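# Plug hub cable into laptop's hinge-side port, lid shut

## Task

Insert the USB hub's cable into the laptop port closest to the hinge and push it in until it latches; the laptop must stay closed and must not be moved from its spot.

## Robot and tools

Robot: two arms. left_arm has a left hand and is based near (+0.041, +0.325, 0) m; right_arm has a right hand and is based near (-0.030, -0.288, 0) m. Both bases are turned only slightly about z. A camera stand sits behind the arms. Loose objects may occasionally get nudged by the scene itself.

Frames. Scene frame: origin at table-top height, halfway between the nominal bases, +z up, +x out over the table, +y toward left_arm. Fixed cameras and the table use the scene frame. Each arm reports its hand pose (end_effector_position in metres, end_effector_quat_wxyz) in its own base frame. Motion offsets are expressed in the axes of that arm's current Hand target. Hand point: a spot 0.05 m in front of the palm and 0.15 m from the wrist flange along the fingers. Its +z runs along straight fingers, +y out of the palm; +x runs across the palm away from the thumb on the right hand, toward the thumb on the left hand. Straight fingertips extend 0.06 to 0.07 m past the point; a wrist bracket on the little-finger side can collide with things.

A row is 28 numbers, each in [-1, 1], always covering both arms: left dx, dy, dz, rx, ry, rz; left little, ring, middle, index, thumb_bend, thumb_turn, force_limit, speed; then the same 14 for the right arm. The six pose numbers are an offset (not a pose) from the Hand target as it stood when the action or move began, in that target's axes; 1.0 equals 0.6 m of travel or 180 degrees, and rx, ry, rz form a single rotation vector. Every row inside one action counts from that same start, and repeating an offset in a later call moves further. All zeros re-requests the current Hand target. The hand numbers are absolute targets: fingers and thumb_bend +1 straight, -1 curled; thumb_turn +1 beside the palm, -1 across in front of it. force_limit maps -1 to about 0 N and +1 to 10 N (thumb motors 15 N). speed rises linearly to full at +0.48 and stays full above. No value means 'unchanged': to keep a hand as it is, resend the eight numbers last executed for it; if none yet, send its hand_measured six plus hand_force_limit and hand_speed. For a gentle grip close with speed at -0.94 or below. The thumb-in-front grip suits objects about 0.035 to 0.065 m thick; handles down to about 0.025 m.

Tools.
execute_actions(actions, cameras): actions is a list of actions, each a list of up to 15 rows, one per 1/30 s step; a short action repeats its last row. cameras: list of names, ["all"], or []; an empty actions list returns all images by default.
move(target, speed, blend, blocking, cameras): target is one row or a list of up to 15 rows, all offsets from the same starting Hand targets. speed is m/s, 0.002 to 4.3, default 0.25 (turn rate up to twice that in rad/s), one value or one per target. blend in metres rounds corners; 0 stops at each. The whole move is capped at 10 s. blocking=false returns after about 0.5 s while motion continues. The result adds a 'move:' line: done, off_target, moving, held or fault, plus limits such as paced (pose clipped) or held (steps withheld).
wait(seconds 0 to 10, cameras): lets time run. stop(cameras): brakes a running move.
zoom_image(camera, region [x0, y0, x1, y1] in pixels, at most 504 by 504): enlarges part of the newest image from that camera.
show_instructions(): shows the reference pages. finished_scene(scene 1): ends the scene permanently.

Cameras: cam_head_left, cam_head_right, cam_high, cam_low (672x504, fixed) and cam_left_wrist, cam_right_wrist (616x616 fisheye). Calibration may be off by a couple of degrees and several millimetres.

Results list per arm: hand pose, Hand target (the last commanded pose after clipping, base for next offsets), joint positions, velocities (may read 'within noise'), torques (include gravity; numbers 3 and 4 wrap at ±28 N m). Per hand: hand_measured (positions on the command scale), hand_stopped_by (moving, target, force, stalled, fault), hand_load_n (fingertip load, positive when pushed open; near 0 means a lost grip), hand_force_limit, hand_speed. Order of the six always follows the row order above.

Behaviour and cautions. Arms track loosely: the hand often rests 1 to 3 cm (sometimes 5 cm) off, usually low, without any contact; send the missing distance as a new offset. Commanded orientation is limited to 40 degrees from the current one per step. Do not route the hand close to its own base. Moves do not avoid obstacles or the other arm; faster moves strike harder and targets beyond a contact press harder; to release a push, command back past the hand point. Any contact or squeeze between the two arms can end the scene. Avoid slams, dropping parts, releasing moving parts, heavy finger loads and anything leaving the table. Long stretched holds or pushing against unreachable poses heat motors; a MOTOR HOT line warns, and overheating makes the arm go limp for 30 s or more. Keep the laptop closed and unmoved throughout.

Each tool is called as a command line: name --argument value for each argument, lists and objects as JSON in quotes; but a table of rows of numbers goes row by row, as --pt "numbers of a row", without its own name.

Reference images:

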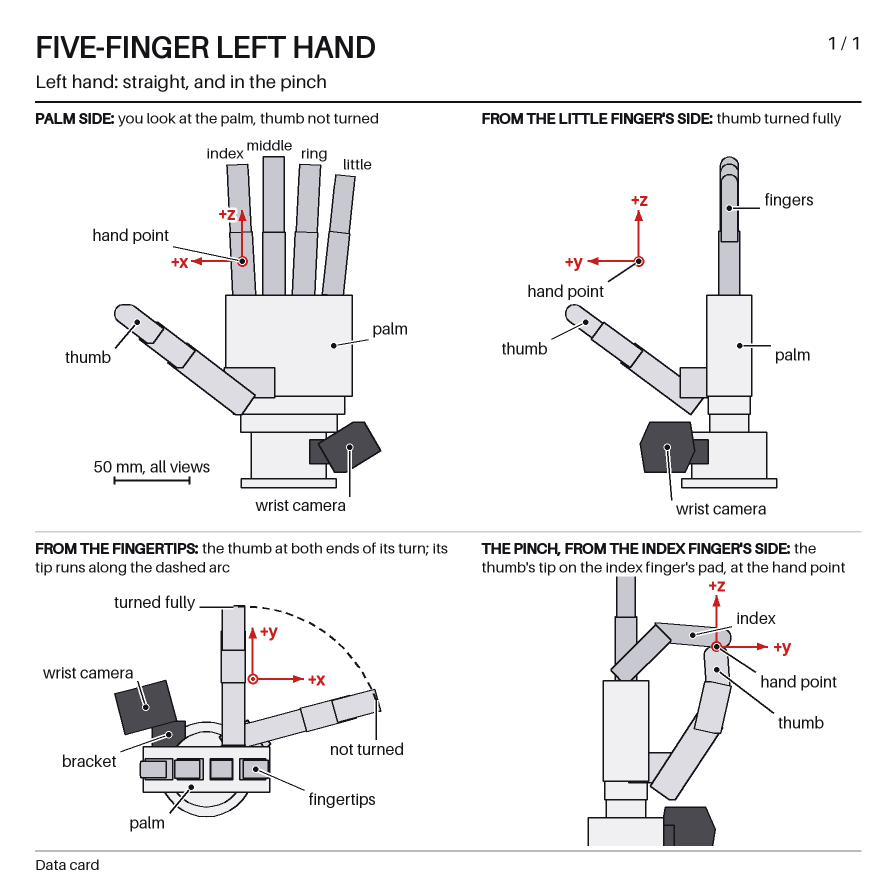

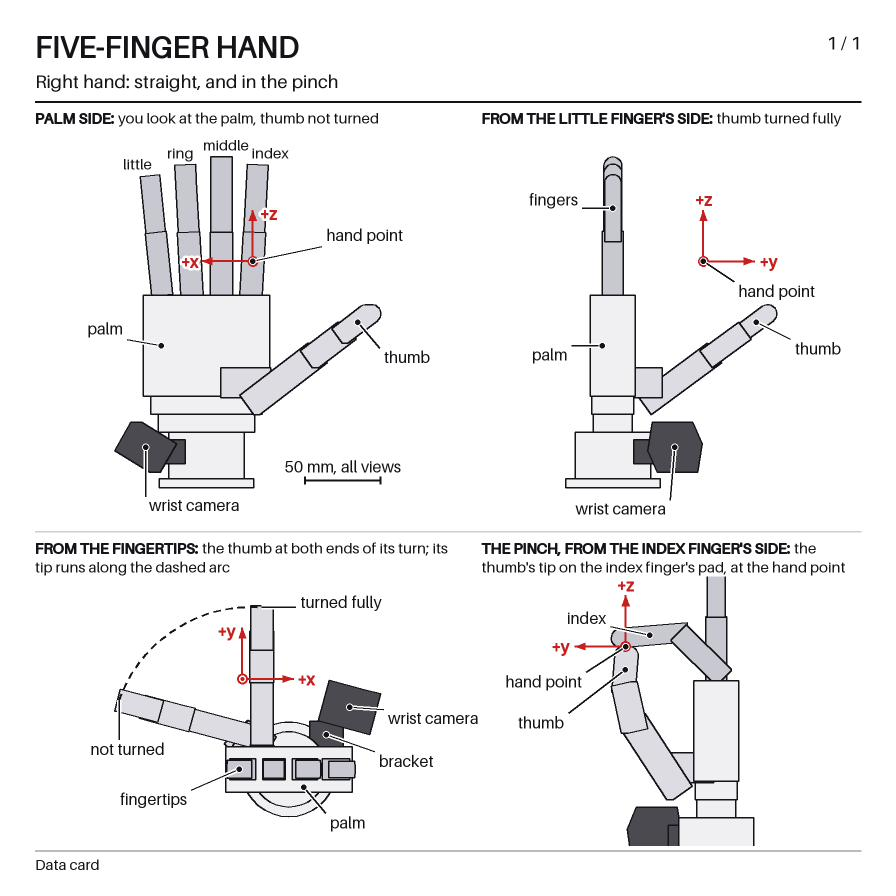

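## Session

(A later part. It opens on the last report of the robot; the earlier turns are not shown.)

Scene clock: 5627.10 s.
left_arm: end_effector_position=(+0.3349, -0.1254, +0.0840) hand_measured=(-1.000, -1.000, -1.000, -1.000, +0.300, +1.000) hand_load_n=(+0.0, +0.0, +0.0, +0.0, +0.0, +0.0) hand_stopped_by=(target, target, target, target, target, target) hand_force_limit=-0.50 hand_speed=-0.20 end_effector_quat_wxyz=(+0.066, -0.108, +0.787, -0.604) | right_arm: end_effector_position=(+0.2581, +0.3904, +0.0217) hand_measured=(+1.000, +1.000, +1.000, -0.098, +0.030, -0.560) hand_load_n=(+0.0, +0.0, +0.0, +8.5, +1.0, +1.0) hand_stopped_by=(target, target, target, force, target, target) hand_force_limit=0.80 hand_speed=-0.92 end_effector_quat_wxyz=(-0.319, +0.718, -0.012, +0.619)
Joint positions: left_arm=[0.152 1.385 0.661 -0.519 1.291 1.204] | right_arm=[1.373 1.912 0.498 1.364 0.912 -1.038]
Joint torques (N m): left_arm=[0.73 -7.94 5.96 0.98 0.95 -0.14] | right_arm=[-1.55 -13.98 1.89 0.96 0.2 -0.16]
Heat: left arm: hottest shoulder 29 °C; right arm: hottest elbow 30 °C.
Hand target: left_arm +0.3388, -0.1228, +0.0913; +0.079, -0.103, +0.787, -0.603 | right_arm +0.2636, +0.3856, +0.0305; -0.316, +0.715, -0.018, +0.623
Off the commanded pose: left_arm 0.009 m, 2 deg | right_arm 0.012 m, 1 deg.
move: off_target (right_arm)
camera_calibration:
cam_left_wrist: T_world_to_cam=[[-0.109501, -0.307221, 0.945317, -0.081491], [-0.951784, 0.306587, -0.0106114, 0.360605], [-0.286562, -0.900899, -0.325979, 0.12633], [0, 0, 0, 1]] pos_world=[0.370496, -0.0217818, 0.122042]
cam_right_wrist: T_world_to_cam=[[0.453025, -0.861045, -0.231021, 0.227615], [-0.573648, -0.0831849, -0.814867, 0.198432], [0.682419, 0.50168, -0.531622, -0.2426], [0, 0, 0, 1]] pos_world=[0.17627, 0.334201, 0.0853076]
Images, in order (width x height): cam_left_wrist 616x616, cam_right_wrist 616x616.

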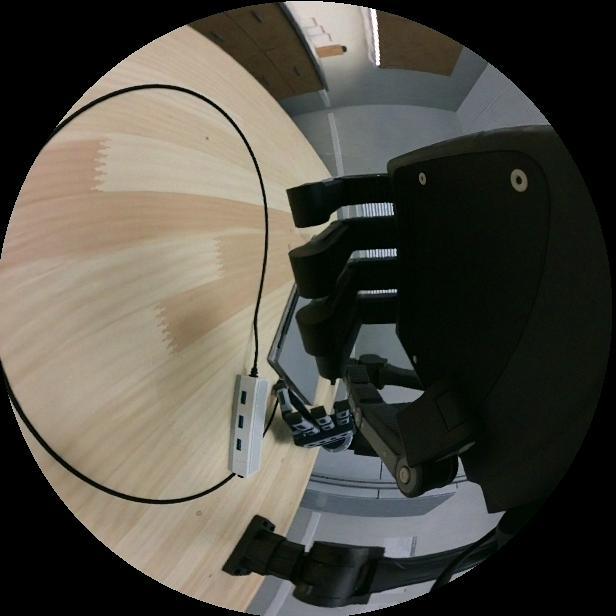

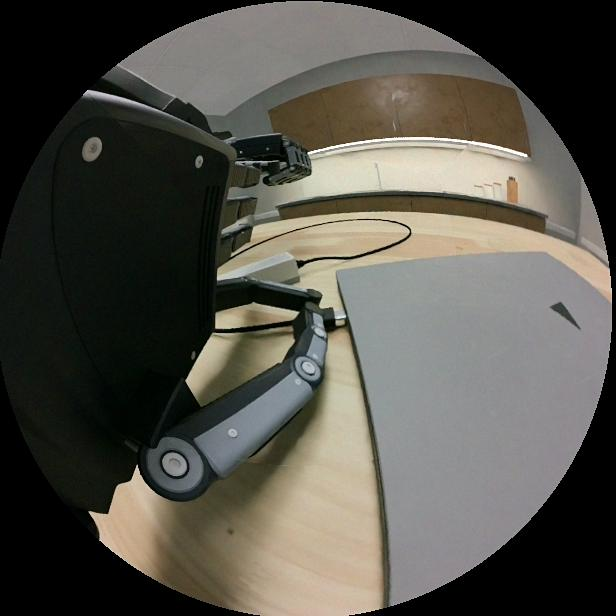

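zoom_image --camera "cam_left_wrist" --region '[284, 378, 296, 390]'

zoom_image --camera "cam_left_wrist" --region '[272, 370, 312, 410]'

Scaled by 42.000 from the camera's 616x616 image, which has a finer 880x880 frame.

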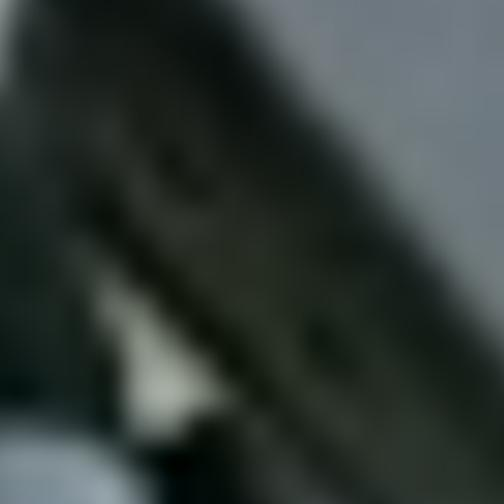

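Scaled by 12.600 from the camera's 616x616 image, which has a finer 880x880 frame.

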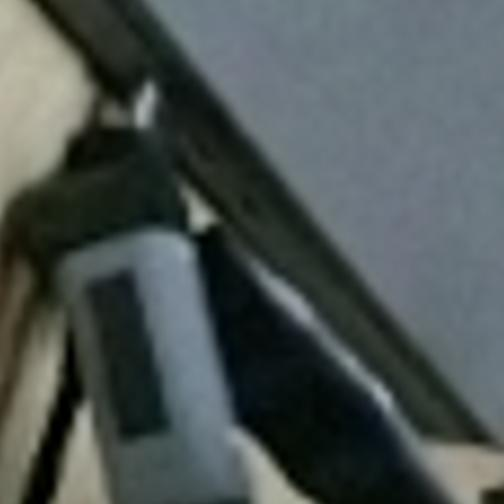

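move --target '[0,0,0,0,0,0,-1,-1,-1,-1,0.3,1,-0.5,-0.2,0.0015,-0.0008,0,0,0,0,1,1,1,-0.35,0.03,-0.56,0.8,-0.92]' --speed 0.005

Scene clock: 5661.83 s.
left_arm: end_effector_position=(+0.3349, -0.1254, +0.0840) hand_measured=(-1.000, -1.000, -1.000, -1.000, +0.300, +1.000) hand_load_n=(+0.0, +0.0, +0.0, +0.0, +0.0, +0.0) hand_stopped_by=(target, target, target, target, target, target) hand_force_limit=-0.50 hand_speed=-0.20 end_effector_quat_wxyz=(+0.066, -0.108, +0.787, -0.604) | right_arm: end_effector_position=(+0.2584, +0.3906, +0.0229) hand_measured=(+1.000, +1.000, +1.000, -0.098, +0.030, -0.560) hand_load_n=(+0.0, -0.5, +0.0, +8.0, +1.0, +0.5) hand_stopped_by=(target, target, target, force, target, target) hand_force_limit=0.80 hand_speed=-0.92 end_effector_quat_wxyz=(-0.320, +0.717, -0.013, +0.619)
Joint positions: left_arm=[0.152 1.385 0.661 -0.519 1.291 1.204] | right_arm=[1.372 1.909 0.498 1.364 0.912 -1.038]
Joint torques (N m): left_arm=[0.85 -8.06 5.89 0.95 0.93 -0.15] | right_arm=[-1.32 -14.21 1.83 0.84 0.22 -0.17]
Heat: left arm: hottest shoulder 29 °C; right arm: hottest elbow 30 °C.
Hand target: left_arm +0.3388, -0.1228, +0.0913; +0.079, -0.103, +0.787, -0.603 | right_arm +0.2637, +0.3857, +0.0316; -0.316, +0.715, -0.018, +0.623
Off the commanded pose: left_arm 0.009 m, 2 deg | right_arm 0.011 m, 1 deg.
move: off_target (right_arm)

wait --seconds 0.1 --cameras '["cam_left_wrist","cam_right_wrist"]'

zoom_image --camera "cam_left_wrist" --region '[278, 370, 298, 390]'

zoom_image --camera "cam_right_wrist" --region '[320, 300, 360, 340]'

Scene clock: 5665.53 s.
left_arm: end_effector_position=(+0.3349, -0.1254, +0.0840) hand_measured=(-1.000, -1.000, -1.000, -1.000, +0.300, +1.000) hand_load_n=(+0.0, +0.0, +0.0, +0.0, +0.0, +0.0) hand_stopped_by=(target, target, target, target, target, target) hand_force_limit=-0.50 hand_speed=-0.20 end_effector_quat_wxyz=(+0.066, -0.108, +0.787, -0.604) | right_arm: end_effector_position=(+0.2584, +0.3906, +0.0231) hand_measured=(+1.000, +1.000, +1.000, -0.098, +0.030, -0.560) hand_load_n=(+0.0, +0.0, +0.0, +8.0, +1.0, +1.0) hand_stopped_by=(target, target, target, force, target, target) hand_force_limit=0.80 hand_speed=-0.92 end_effector_quat_wxyz=(-0.320, +0.717, -0.013, +0.619)
Joint positions: left_arm=[0.152 1.385 0.661 -0.519 1.291 1.204] | right_arm=[1.372 1.909 0.498 1.364 0.912 -1.038]
Joint torques (N m): left_arm=[0.79 -8.12 5.93 0.94 0.94 -0.15] | right_arm=[-1.55 -14.1 1.83 0.83 0.22 -0.17]
Heat: left arm: hottest shoulder 29 °C; right arm: hottest elbow 30 °C.
Hand target: left_arm +0.3388, -0.1228, +0.0913; +0.079, -0.103, +0.787, -0.603 | right_arm +0.2637, +0.3857, +0.0316; -0.316, +0.715, -0.018, +0.623
Off the commanded pose: left_arm 0.009 m, 2 deg | right_arm 0.011 m, 1 deg.
wait: 0.10 s; at rest from the start
camera_calibration:
cam_left_wrist: T_world_to_cam=[[-0.109501, -0.307221, 0.945317, -0.081491], [-0.951784, 0.306587, -0.0106114, 0.360605], [-0.286562, -0.900899, -0.325979, 0.12633], [0, 0, 0, 1]] pos_world=[0.370496, -0.0217818, 0.122042]
cam_right_wrist: T_world_to_cam=[[0.452854, -0.860422, -0.233662, 0.227775], [-0.573129, -0.0801753, -0.815534, 0.198447], [0.682969, 0.503236, -0.52944, -0.243027], [0, 0, 0, 1]] pos_world=[0.176567, 0.334193, 0.086394]
Images, in order (width x height): cam_left_wrist 616x616, cam_right_wrist 616x616.

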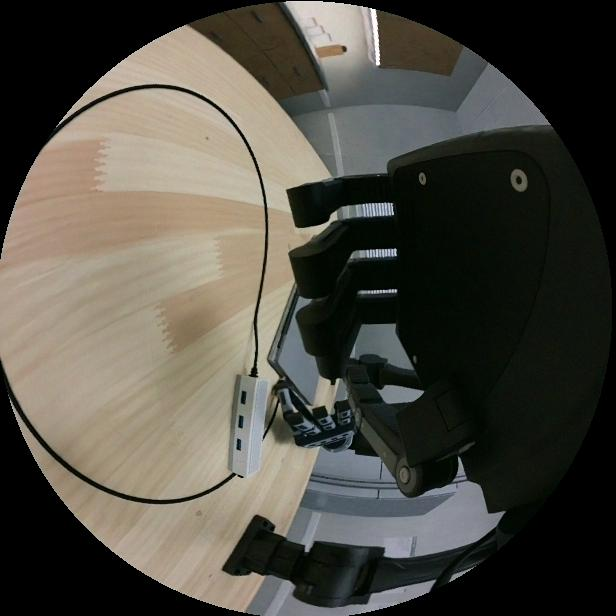

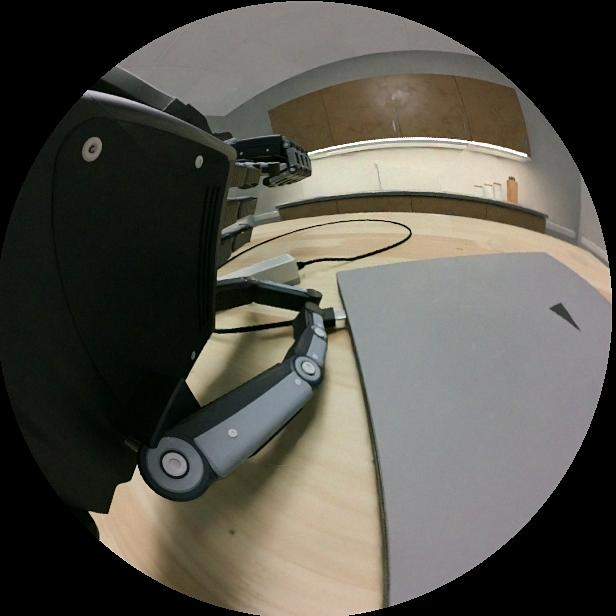

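Scaled by 25.200 from the camera's 616x616 image, which has a finer 880x880 frame.

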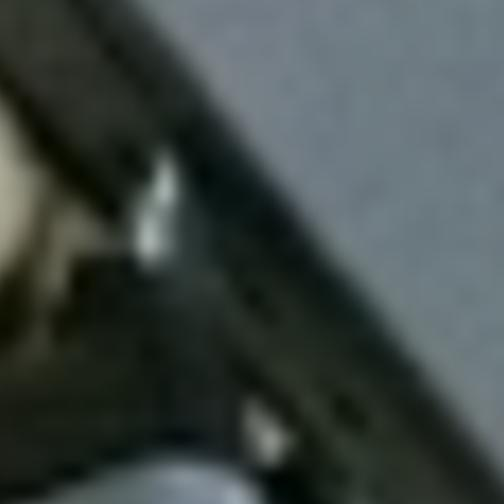

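Scaled by 12.600 from the camera's 616x616 image, which has a finer 880x880 frame.

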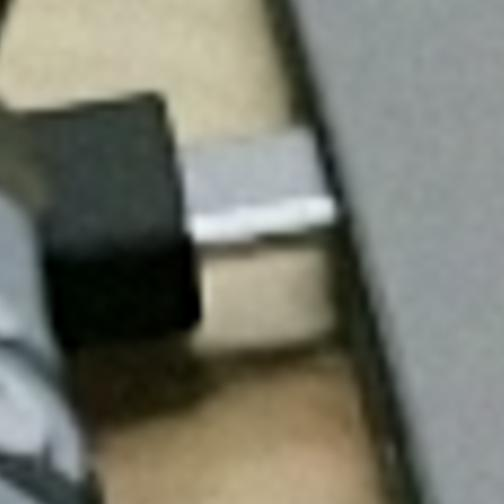

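zoom_image --camera "cam_right_wrist" --region '[325, 255, 365, 295]'

zoom_image --camera "cam_left_wrist" --region '[260, 355, 340, 435]'

Scaled by 12.600 from the camera's 616x616 image, which has a finer 880x880 frame.

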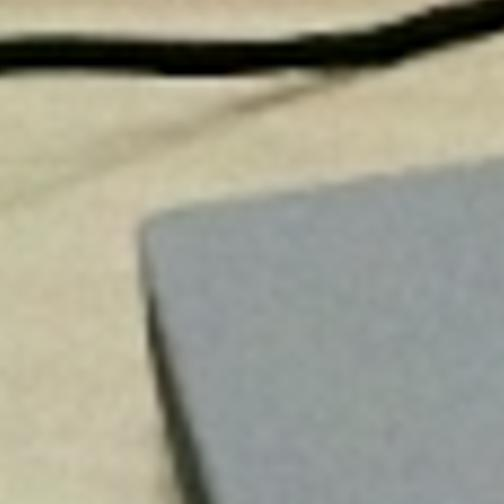

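Scaled by 6.300 from the camera's 616x616 image, which has a finer 880x880 frame.

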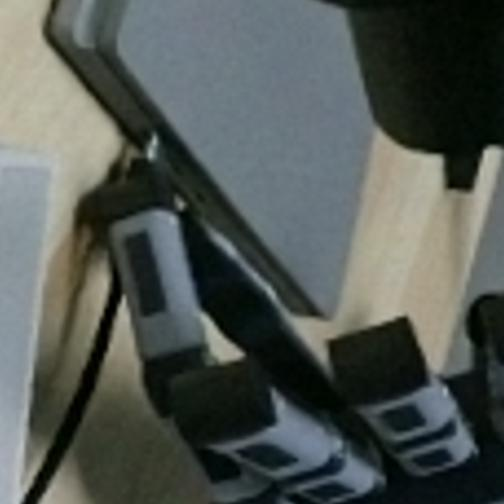

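zoom_image --camera "cam_left_wrist" --region '[260, 340, 300, 380]'

Scaled by 12.600 from the camera's 616x616 image, which has a finer 880x880 frame.

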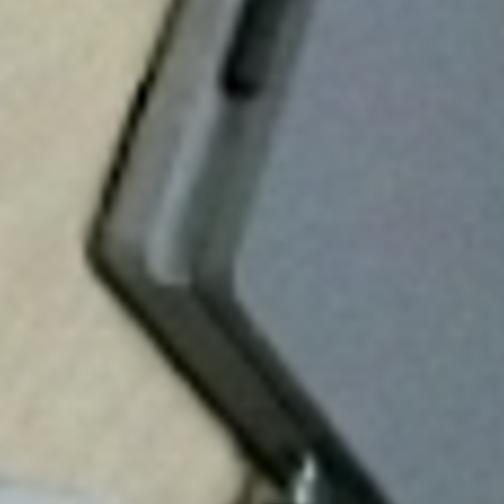

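move --target '[0,0,0,0,0,0,-1,-1,-1,-1,0.3,1,-0.5,-0.2,-0.0217,0.0117,0.0006,0,0,0,1,1,1,-0.35,0.03,-0.56,0.8,-0.92]' --speed 0.006 --cameras '["cam_left_wrist","cam_right_wrist"]'

zoom_image --camera "cam_left_wrist" --region '[278, 370, 298, 390]'

zoom_image --camera "cam_right_wrist" --region '[320, 300, 360, 340]'

Scene clock: 5752.83 s.
left_arm: end_effector_position=(+0.3349, -0.1254, +0.0840) hand_measured=(-1.000, -1.000, -1.000, -1.000, +0.300, +1.000) hand_load_n=(+0.0, +0.0, +0.0, +0.0, +0.0, -0.5) hand_stopped_by=(target, target, target, target, target, target) hand_force_limit=-0.50 hand_speed=-0.20 end_effector_quat_wxyz=(+0.066, -0.108, +0.787, -0.604) | right_arm: end_effector_position=(+0.2586, +0.3905, +0.0203) hand_measured=(+1.000, +1.000, +1.000, -0.098, +0.030, -0.560) hand_load_n=(+0.0, +0.0, +0.0, +8.5, +0.5, +0.5) hand_stopped_by=(target, target, target, force, target, target) hand_force_limit=0.80 hand_speed=-0.92 end_effector_quat_wxyz=(-0.323, +0.716, -0.015, +0.619)
Joint positions: left_arm=[0.152 1.385 0.661 -0.519 1.291 1.204] | right_arm=[1.371 1.925 0.498 1.387 0.911 -1.038]
Joint torques (N m): left_arm=[0.73 -8.06 5.89 0.96 0.94 -0.14] | right_arm=[-1.49 -10.52 2.29 1.91 0.26 -0.15]
Heat: left arm: hottest shoulder 29 °C; right arm: hottest elbow 30 °C.
Hand target: left_arm +0.3388, -0.1228, +0.0913; +0.079, -0.103, +0.787, -0.603 | right_arm +0.2638, +0.3857, +0.0168; -0.316, +0.715, -0.018, +0.624
Off the commanded pose: left_arm 0.009 m, 2 deg | right_arm 0.008 m, 1 deg.
move: done
camera_calibration:
cam_left_wrist: T_world_to_cam=[[-0.109501, -0.307221, 0.945317, -0.081491], [-0.951784, 0.306587, -0.0106114, 0.360605], [-0.286562, -0.900899, -0.325979, 0.12633], [0, 0, 0, 1]] pos_world=[0.370496, -0.0217818, 0.122042]
cam_right_wrist: T_world_to_cam=[[0.453486, -0.858517, -0.239373, 0.226144], [-0.571916, -0.0743171, -0.816939, 0.193685], [0.683566, 0.507372, -0.524701, -0.246421], [0, 0, 0, 1]] pos_world=[0.176664, 0.33357, 0.0830646]
Images, in order (width x height): cam_left_wrist 616x616, cam_right_wrist 616x616.

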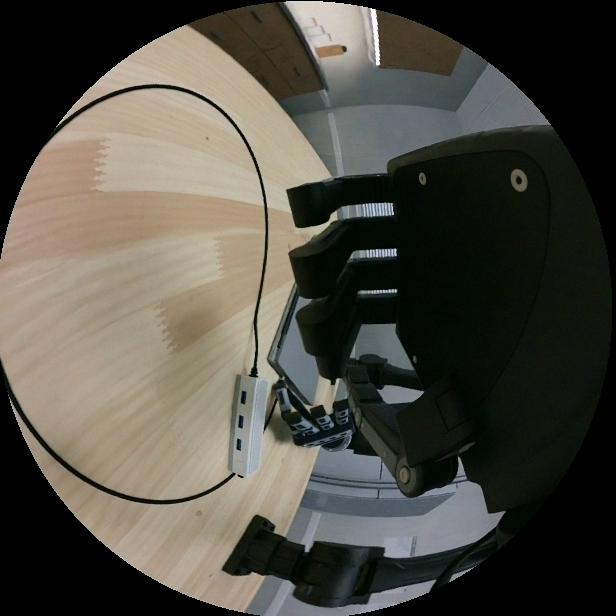

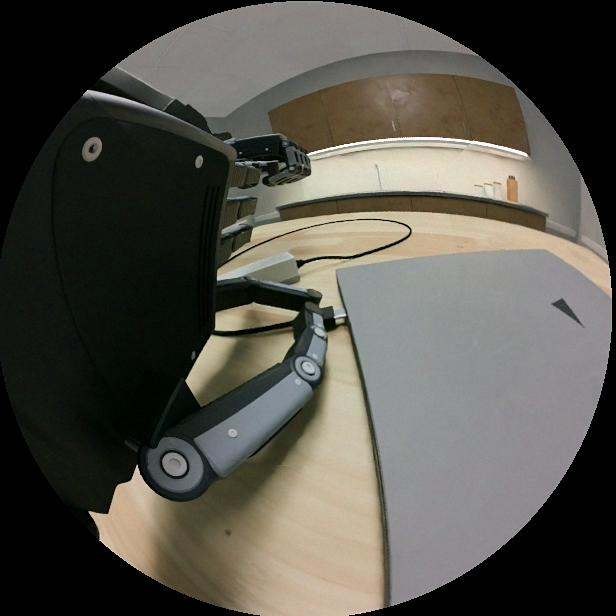

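Scaled by 25.200 from the camera's 616x616 image, which has a finer 880x880 frame.

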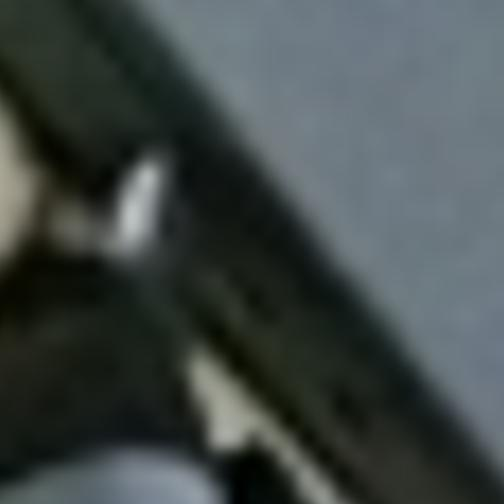

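Scaled by 12.600 from the camera's 616x616 image, which has a finer 880x880 frame.

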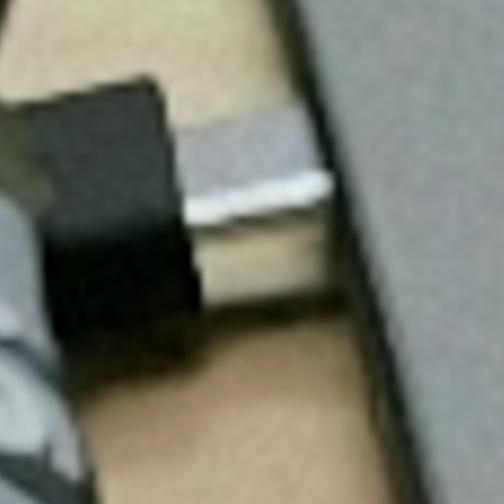

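move --target '[0,0,0,0,0,0,-1,-1,-1,-1,0.3,1,-0.5,-0.2,0.0211,-0.0114,-0.0006,0,0,0,1,1,1,-0.35,0.03,-0.56,0.8,-0.92]' --speed 0.006 --cameras '["cam_left_wrist","cam_right_wrist"]'

zoom_image --camera "cam_left_wrist" --region '[278, 370, 298, 390]'

zoom_image --camera "cam_right_wrist" --region '[320, 300, 360, 340]'

Scene clock: 5766.17 s.
left_arm: end_effector_position=(+0.3349, -0.1254, +0.0840) hand_measured=(-1.000, -1.000, -1.000, -1.000, +0.300, +1.000) hand_load_n=(+0.0, +0.0, +0.0, +0.0, +0.0, +0.0) hand_stopped_by=(target, target, target, target, target, target) hand_force_limit=-0.50 hand_speed=-0.20 end_effector_quat_wxyz=(+0.066, -0.108, +0.787, -0.604) | right_arm: end_effector_position=(+0.2585, +0.3904, +0.0224) hand_measured=(+1.000, +1.000, +1.000, -0.098, +0.030, -0.560) hand_load_n=(+0.0, +0.0, +0.0, +8.5, +0.5, +1.0) hand_stopped_by=(target, target, target, force, target, target) hand_force_limit=0.80 hand_speed=-0.92 end_effector_quat_wxyz=(-0.320, +0.717, -0.012, +0.619)
Joint positions: left_arm=[0.152 1.385 0.661 -0.519 1.291 1.204] | right_arm=[1.371 1.911 0.497 1.365 0.91 -1.038]
Joint torques (N m): left_arm=[0.73 -8.06 5.91 0.98 0.94 -0.14] | right_arm=[-1.38 -14.04 1.89 0.91 0.29 -0.17]
Heat: left arm: hottest shoulder 29 °C; right arm: hottest elbow 30 °C.
Hand target: left_arm +0.3388, -0.1228, +0.0913; +0.079, -0.103, +0.787, -0.603 | right_arm +0.2637, +0.3857, +0.0313; -0.316, +0.715, -0.018, +0.624
Off the commanded pose: left_arm 0.009 m, 2 deg | right_arm 0.011 m, 1 deg.
move: off_target (right_arm)
camera_calibration:
cam_left_wrist: T_world_to_cam=[[-0.109501, -0.307221, 0.945317, -0.081491], [-0.951784, 0.306587, -0.0106114, 0.360605], [-0.286562, -0.900899, -0.325979, 0.12633], [0, 0, 0, 1]] pos_world=[0.370496, -0.0217818, 0.122042]
cam_right_wrist: T_world_to_cam=[[0.453751, -0.860177, -0.232822, 0.227126], [-0.573291, -0.0817513, -0.815263, 0.198618], [0.682237, 0.503401, -0.530226, -0.243117], [0, 0, 0, 1]] pos_world=[0.176671, 0.333991, 0.0858989]
Images, in order (width x height): cam_left_wrist 616x616, cam_right_wrist 616x616.

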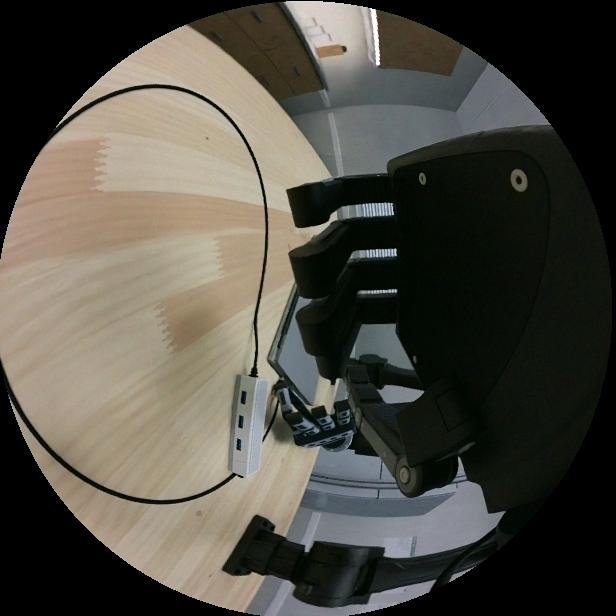

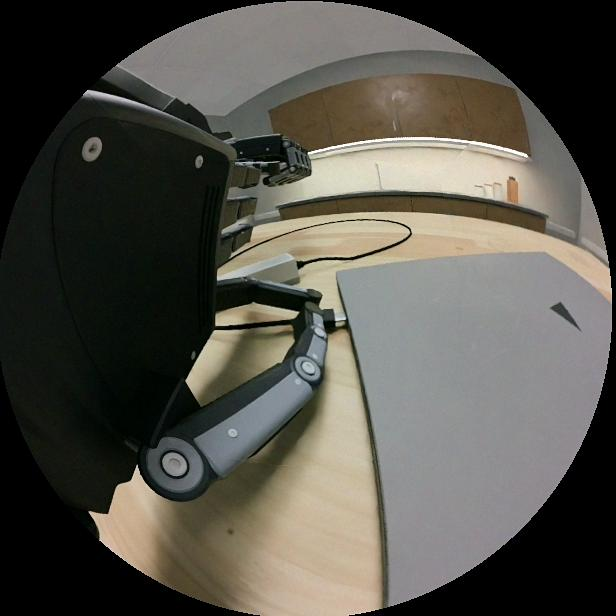

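Scaled by 25.200 from the camera's 616x616 image, which has a finer 880x880 frame.

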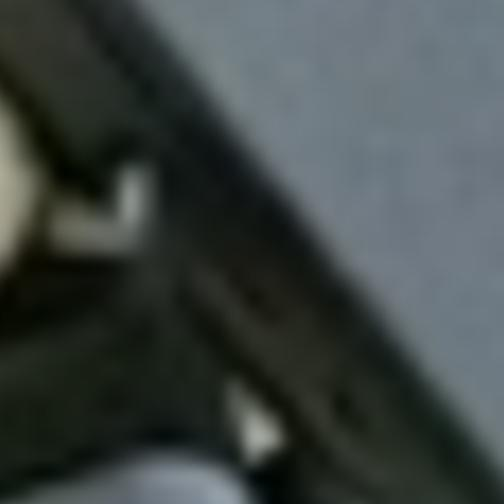

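Scaled by 12.600 from the camera's 616x616 image, which has a finer 880x880 frame.

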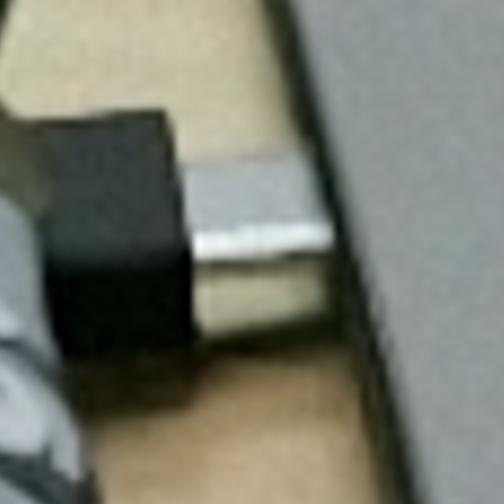

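move --target '[0,0,0,0,0,0,-1,-1,-1,-1,0.3,1,-0.5,-0.2,-0.0210,-0.0455,-0.0013,0,0,0,1,1,1,-0.35,0.03,-0.56,0.8,-0.92]' --speed 0.03 --cameras '["cam_left_wrist","cam_right_wrist"]'

zoom_image --camera "cam_left_wrist" --region '[278, 370, 298, 390]'

zoom_image --camera "cam_right_wrist" --region '[320, 290, 370, 340]'

Scene clock: 5787.70 s.
left_arm: end_effector_position=(+0.3349, -0.1254, +0.0840) hand_measured=(-1.000, -1.000, -1.000, -1.000, +0.300, +1.000) hand_load_n=(+0.0, +0.0, +0.0, +0.0, +0.0, -0.5) hand_stopped_by=(target, target, target, target, target, target) hand_force_limit=-0.50 hand_speed=-0.20 end_effector_quat_wxyz=(+0.066, -0.108, +0.787, -0.604) | right_arm: end_effector_position=(+0.2513, +0.4021, +0.0230) hand_measured=(+1.000, +1.000, +1.000, -0.096, +0.030, -0.560) hand_load_n=(+0.0, +0.0, +0.0, +8.0, +1.5, +0.0) hand_stopped_by=(target, target, target, force, target, target) hand_force_limit=0.80 hand_speed=-0.92 end_effector_quat_wxyz=(-0.307, +0.720, -0.014, +0.622)
Joint positions: left_arm=[0.152 1.385 0.661 -0.519 1.291 1.204] | right_arm=[1.403 1.911 0.538 1.307 0.963 -1.038]
Joint torques (N m): left_arm=[0.79 -7.94 5.94 0.94 0.93 -0.14] | right_arm=[0.15 -13.57 4.26 0.69 0.23 -0.14]
Heat: left arm: hottest shoulder 29 °C; right arm: hottest elbow 30 °C.
Hand target: left_arm +0.3388, -0.1228, +0.0913; +0.079, -0.103, +0.787, -0.603 | right_arm +0.2501, +0.4124, +0.0331; -0.316, +0.715, -0.018, +0.623
Off the commanded pose: left_arm 0.009 m, 2 deg | right_arm 0.015 m, 1 deg.
move: off_target (right_arm)
camera_calibration:
cam_left_wrist: T_world_to_cam=[[-0.109501, -0.307221, 0.945317, -0.081491], [-0.951784, 0.306587, -0.0106114, 0.360605], [-0.286562, -0.900899, -0.325979, 0.12633], [0, 0, 0, 1]] pos_world=[0.370496, -0.0217818, 0.122042]
cam_right_wrist: T_world_to_cam=[[0.434935, -0.873811, -0.217452, 0.250371], [-0.575252, -0.083843, -0.813668, 0.197199], [0.69276, 0.478982, -0.539128, -0.23639], [0, 0, 0, 1]] pos_world=[0.168306, 0.348538, 0.0874539]
Images, in order (width x height): cam_left_wrist 616x616, cam_right_wrist 616x616.

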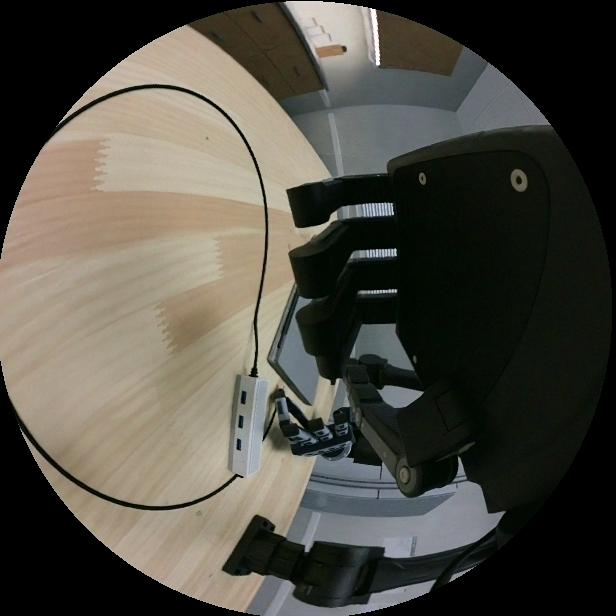

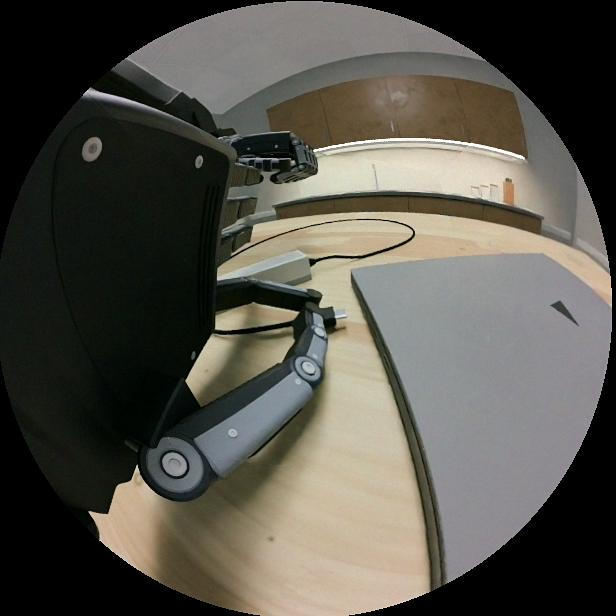

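Scaled by 25.200 from the camera's 616x616 image, which has a finer 880x880 frame.

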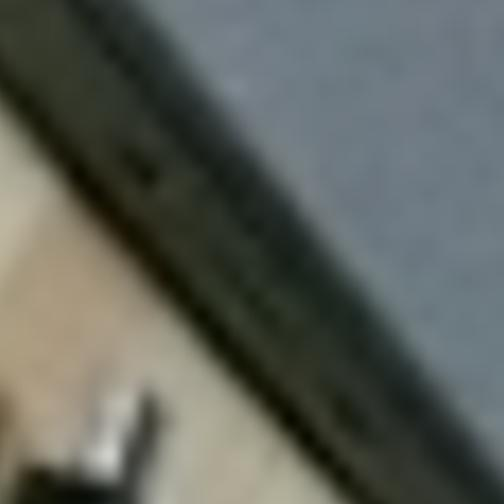

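Scaled by 10.080 from the camera's 616x616 image, which has a finer 880x880 frame.

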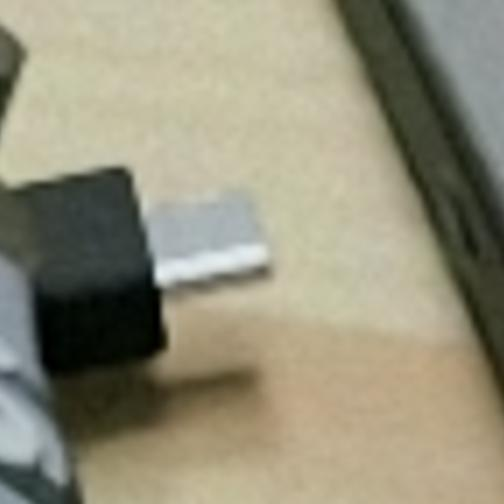

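zoom_image --camera "cam_right_wrist" --region '[355, 300, 377, 322]'

zoom_image --camera "cam_right_wrist" --region '[330, 303, 352, 325]'

zoom_image --camera "cam_left_wrist" --region '[278, 371, 290, 383]'

zoom_image --camera "cam_left_wrist" --region '[275, 378, 295, 398]'

Scaled by 22.909 from the camera's 616x616 image, which has a finer 880x880 frame.

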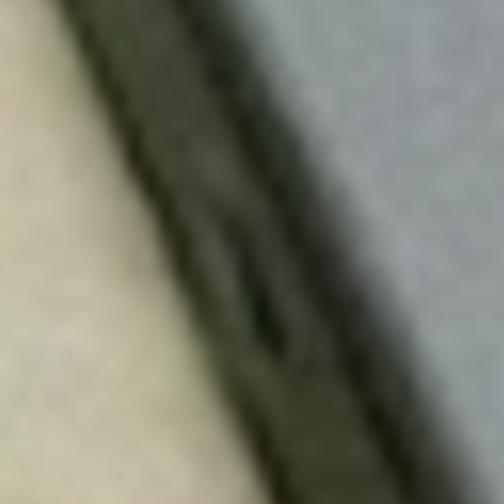

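Scaled by 22.909 from the camera's 616x616 image, which has a finer 880x880 frame.

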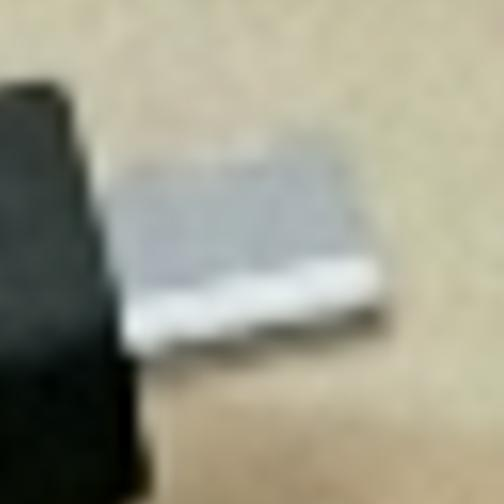

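Scaled by 42.000 from the camera's 616x616 image, which has a finer 880x880 frame.

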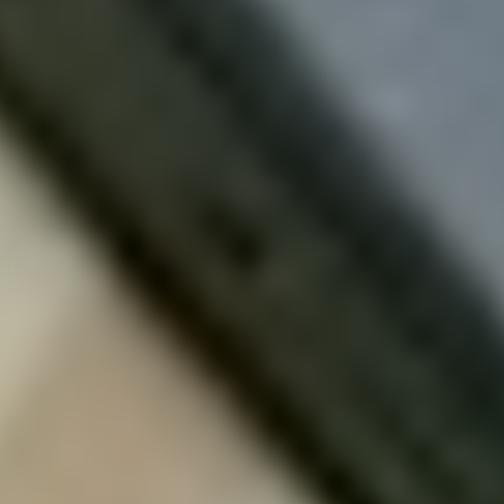

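Scaled by 25.200 from the camera's 616x616 image, which has a finer 880x880 frame.

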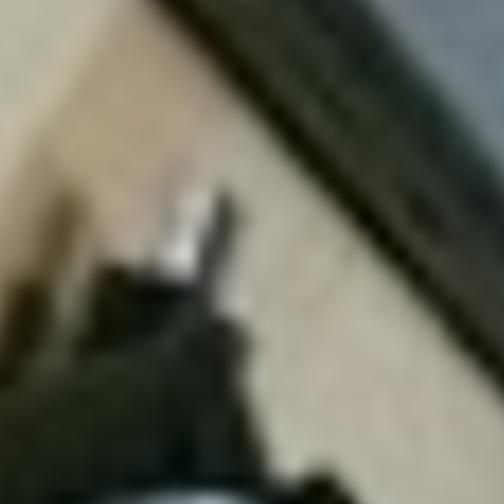

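zoom_image --camera "cam_right_wrist" --region '[340, 250, 380, 290]'

zoom_image --camera "cam_right_wrist" --region '[500, 235, 540, 275]'

zoom_image --camera "cam_right_wrist" --region '[410, 430, 450, 470]'

Scaled by 12.600 from the camera's 616x616 image, which has a finer 880x880 frame.

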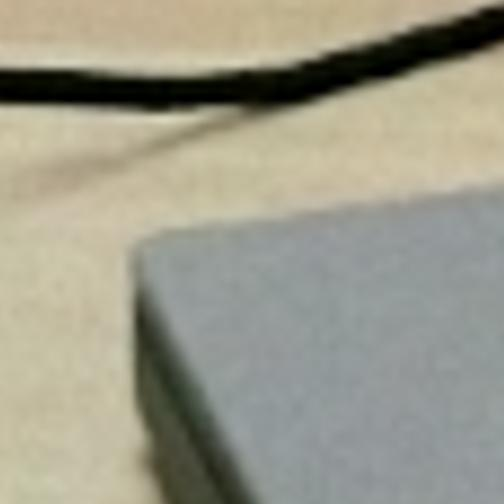

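Scaled by 12.600 from the camera's 616x616 image, which has a finer 880x880 frame.

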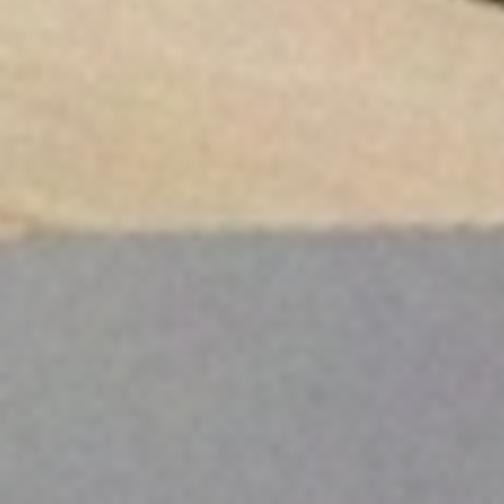

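Scaled by 12.600 from the camera's 616x616 image, which has a finer 880x880 frame.

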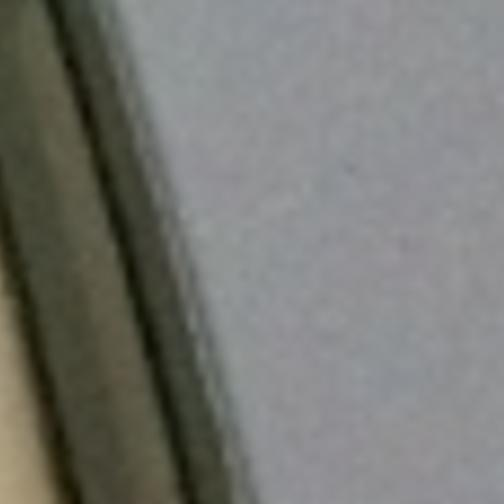

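move --target '[0,0,0,0,0,0,-1,-1,-1,-1,0.3,1,-0.5,-0.2,-0.0026,0.0457,0.0015,0,0,0.0083,1,1,1,-0.35,0.03,-0.56,0.8,-0.92]' --speed 0.03 --cameras '["cam_left_wrist","cam_right_wrist"]'

zoom_image --camera "cam_left_wrist" --region '[276, 370, 294, 388]'

zoom_image --camera "cam_right_wrist" --region '[335, 297, 361, 323]'

Scene clock: 5913.10 s.
left_arm: end_effector_position=(+0.3349, -0.1254, +0.0840) hand_measured=(-1.000, -1.000, -1.000, -1.000, +0.300, +1.000) hand_load_n=(+0.0, +0.0, +0.5, +0.5, +0.0, +0.0) hand_stopped_by=(target, target, target, target, target, target) hand_force_limit=-0.50 hand_speed=-0.20 end_effector_quat_wxyz=(+0.066, -0.108, +0.787, -0.604) | right_arm: end_effector_position=(+0.2581, +0.3932, +0.0219) hand_measured=(+1.000, +1.000, +1.000, -0.096, +0.030, -0.560) hand_load_n=(-0.5, +0.0, +0.0, +8.0, +1.5, +0.5) hand_stopped_by=(target, target, target, force, target, target) hand_force_limit=0.80 hand_speed=-0.92 end_effector_quat_wxyz=(-0.320, +0.716, -0.019, +0.620)
Joint positions: left_arm=[0.152 1.385 0.661 -0.519 1.291 1.204] | right_arm=[1.377 1.918 0.51 1.364 0.927 -1.032]
Joint torques (N m): left_arm=[0.67 -8.06 5.96 0.91 0.95 -0.15] | right_arm=[-1.08 -10.81 2.25 1.98 0.01 0.03]
Heat: left arm: hottest shoulder 29 °C; right arm: hottest elbow 30 °C.
Hand target: left_arm +0.3388, -0.1228, +0.0913; +0.079, -0.103, +0.787, -0.603 | right_arm +0.2607, +0.3916, +0.0187; -0.324, +0.715, -0.027, +0.619
Off the commanded pose: left_arm 0.009 m, 2 deg | right_arm 0.004 m, 1 deg.
move: done
camera_calibration:
cam_left_wrist: T_world_to_cam=[[-0.109501, -0.307221, 0.945317, -0.081491], [-0.951784, 0.306587, -0.0106114, 0.360605], [-0.286562, -0.900899, -0.325979, 0.12633], [0, 0, 0, 1]] pos_world=[0.370496, -0.0217818, 0.122042]
cam_right_wrist: T_world_to_cam=[[0.443292, -0.863449, -0.240725, 0.233743], [-0.57482, -0.067762, -0.815469, 0.193023], [0.687804, 0.499864, -0.526366, -0.244691], [0, 0, 0, 1]] pos_world=[0.175636, 0.337217, 0.0848752]
Images, in order (width x height): cam_left_wrist 616x616, cam_right_wrist 616x616.

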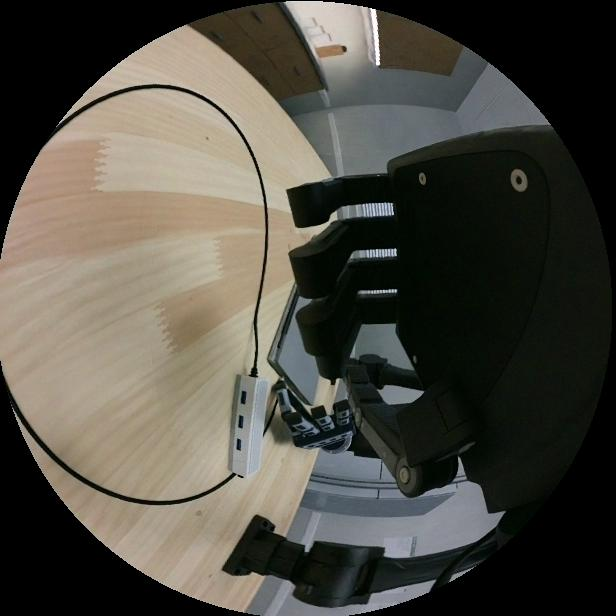

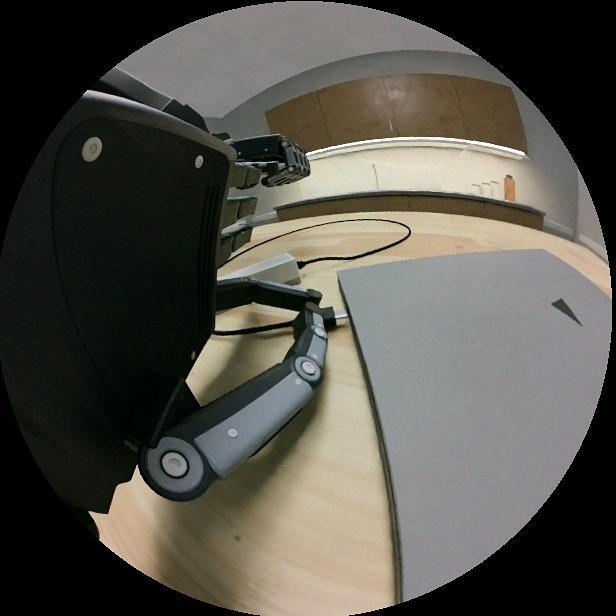

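Scaled by 28.000 from the camera's 616x616 image, which has a finer 880x880 frame.

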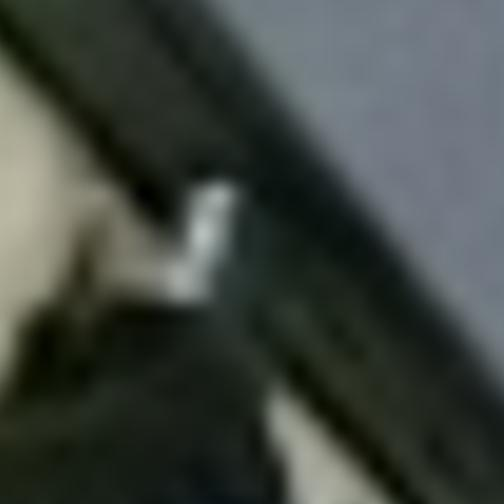

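Scaled by 19.385 from the camera's 616x616 image, which has a finer 880x880 frame.

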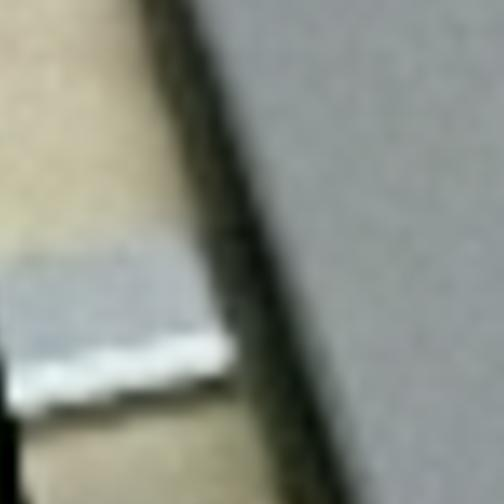

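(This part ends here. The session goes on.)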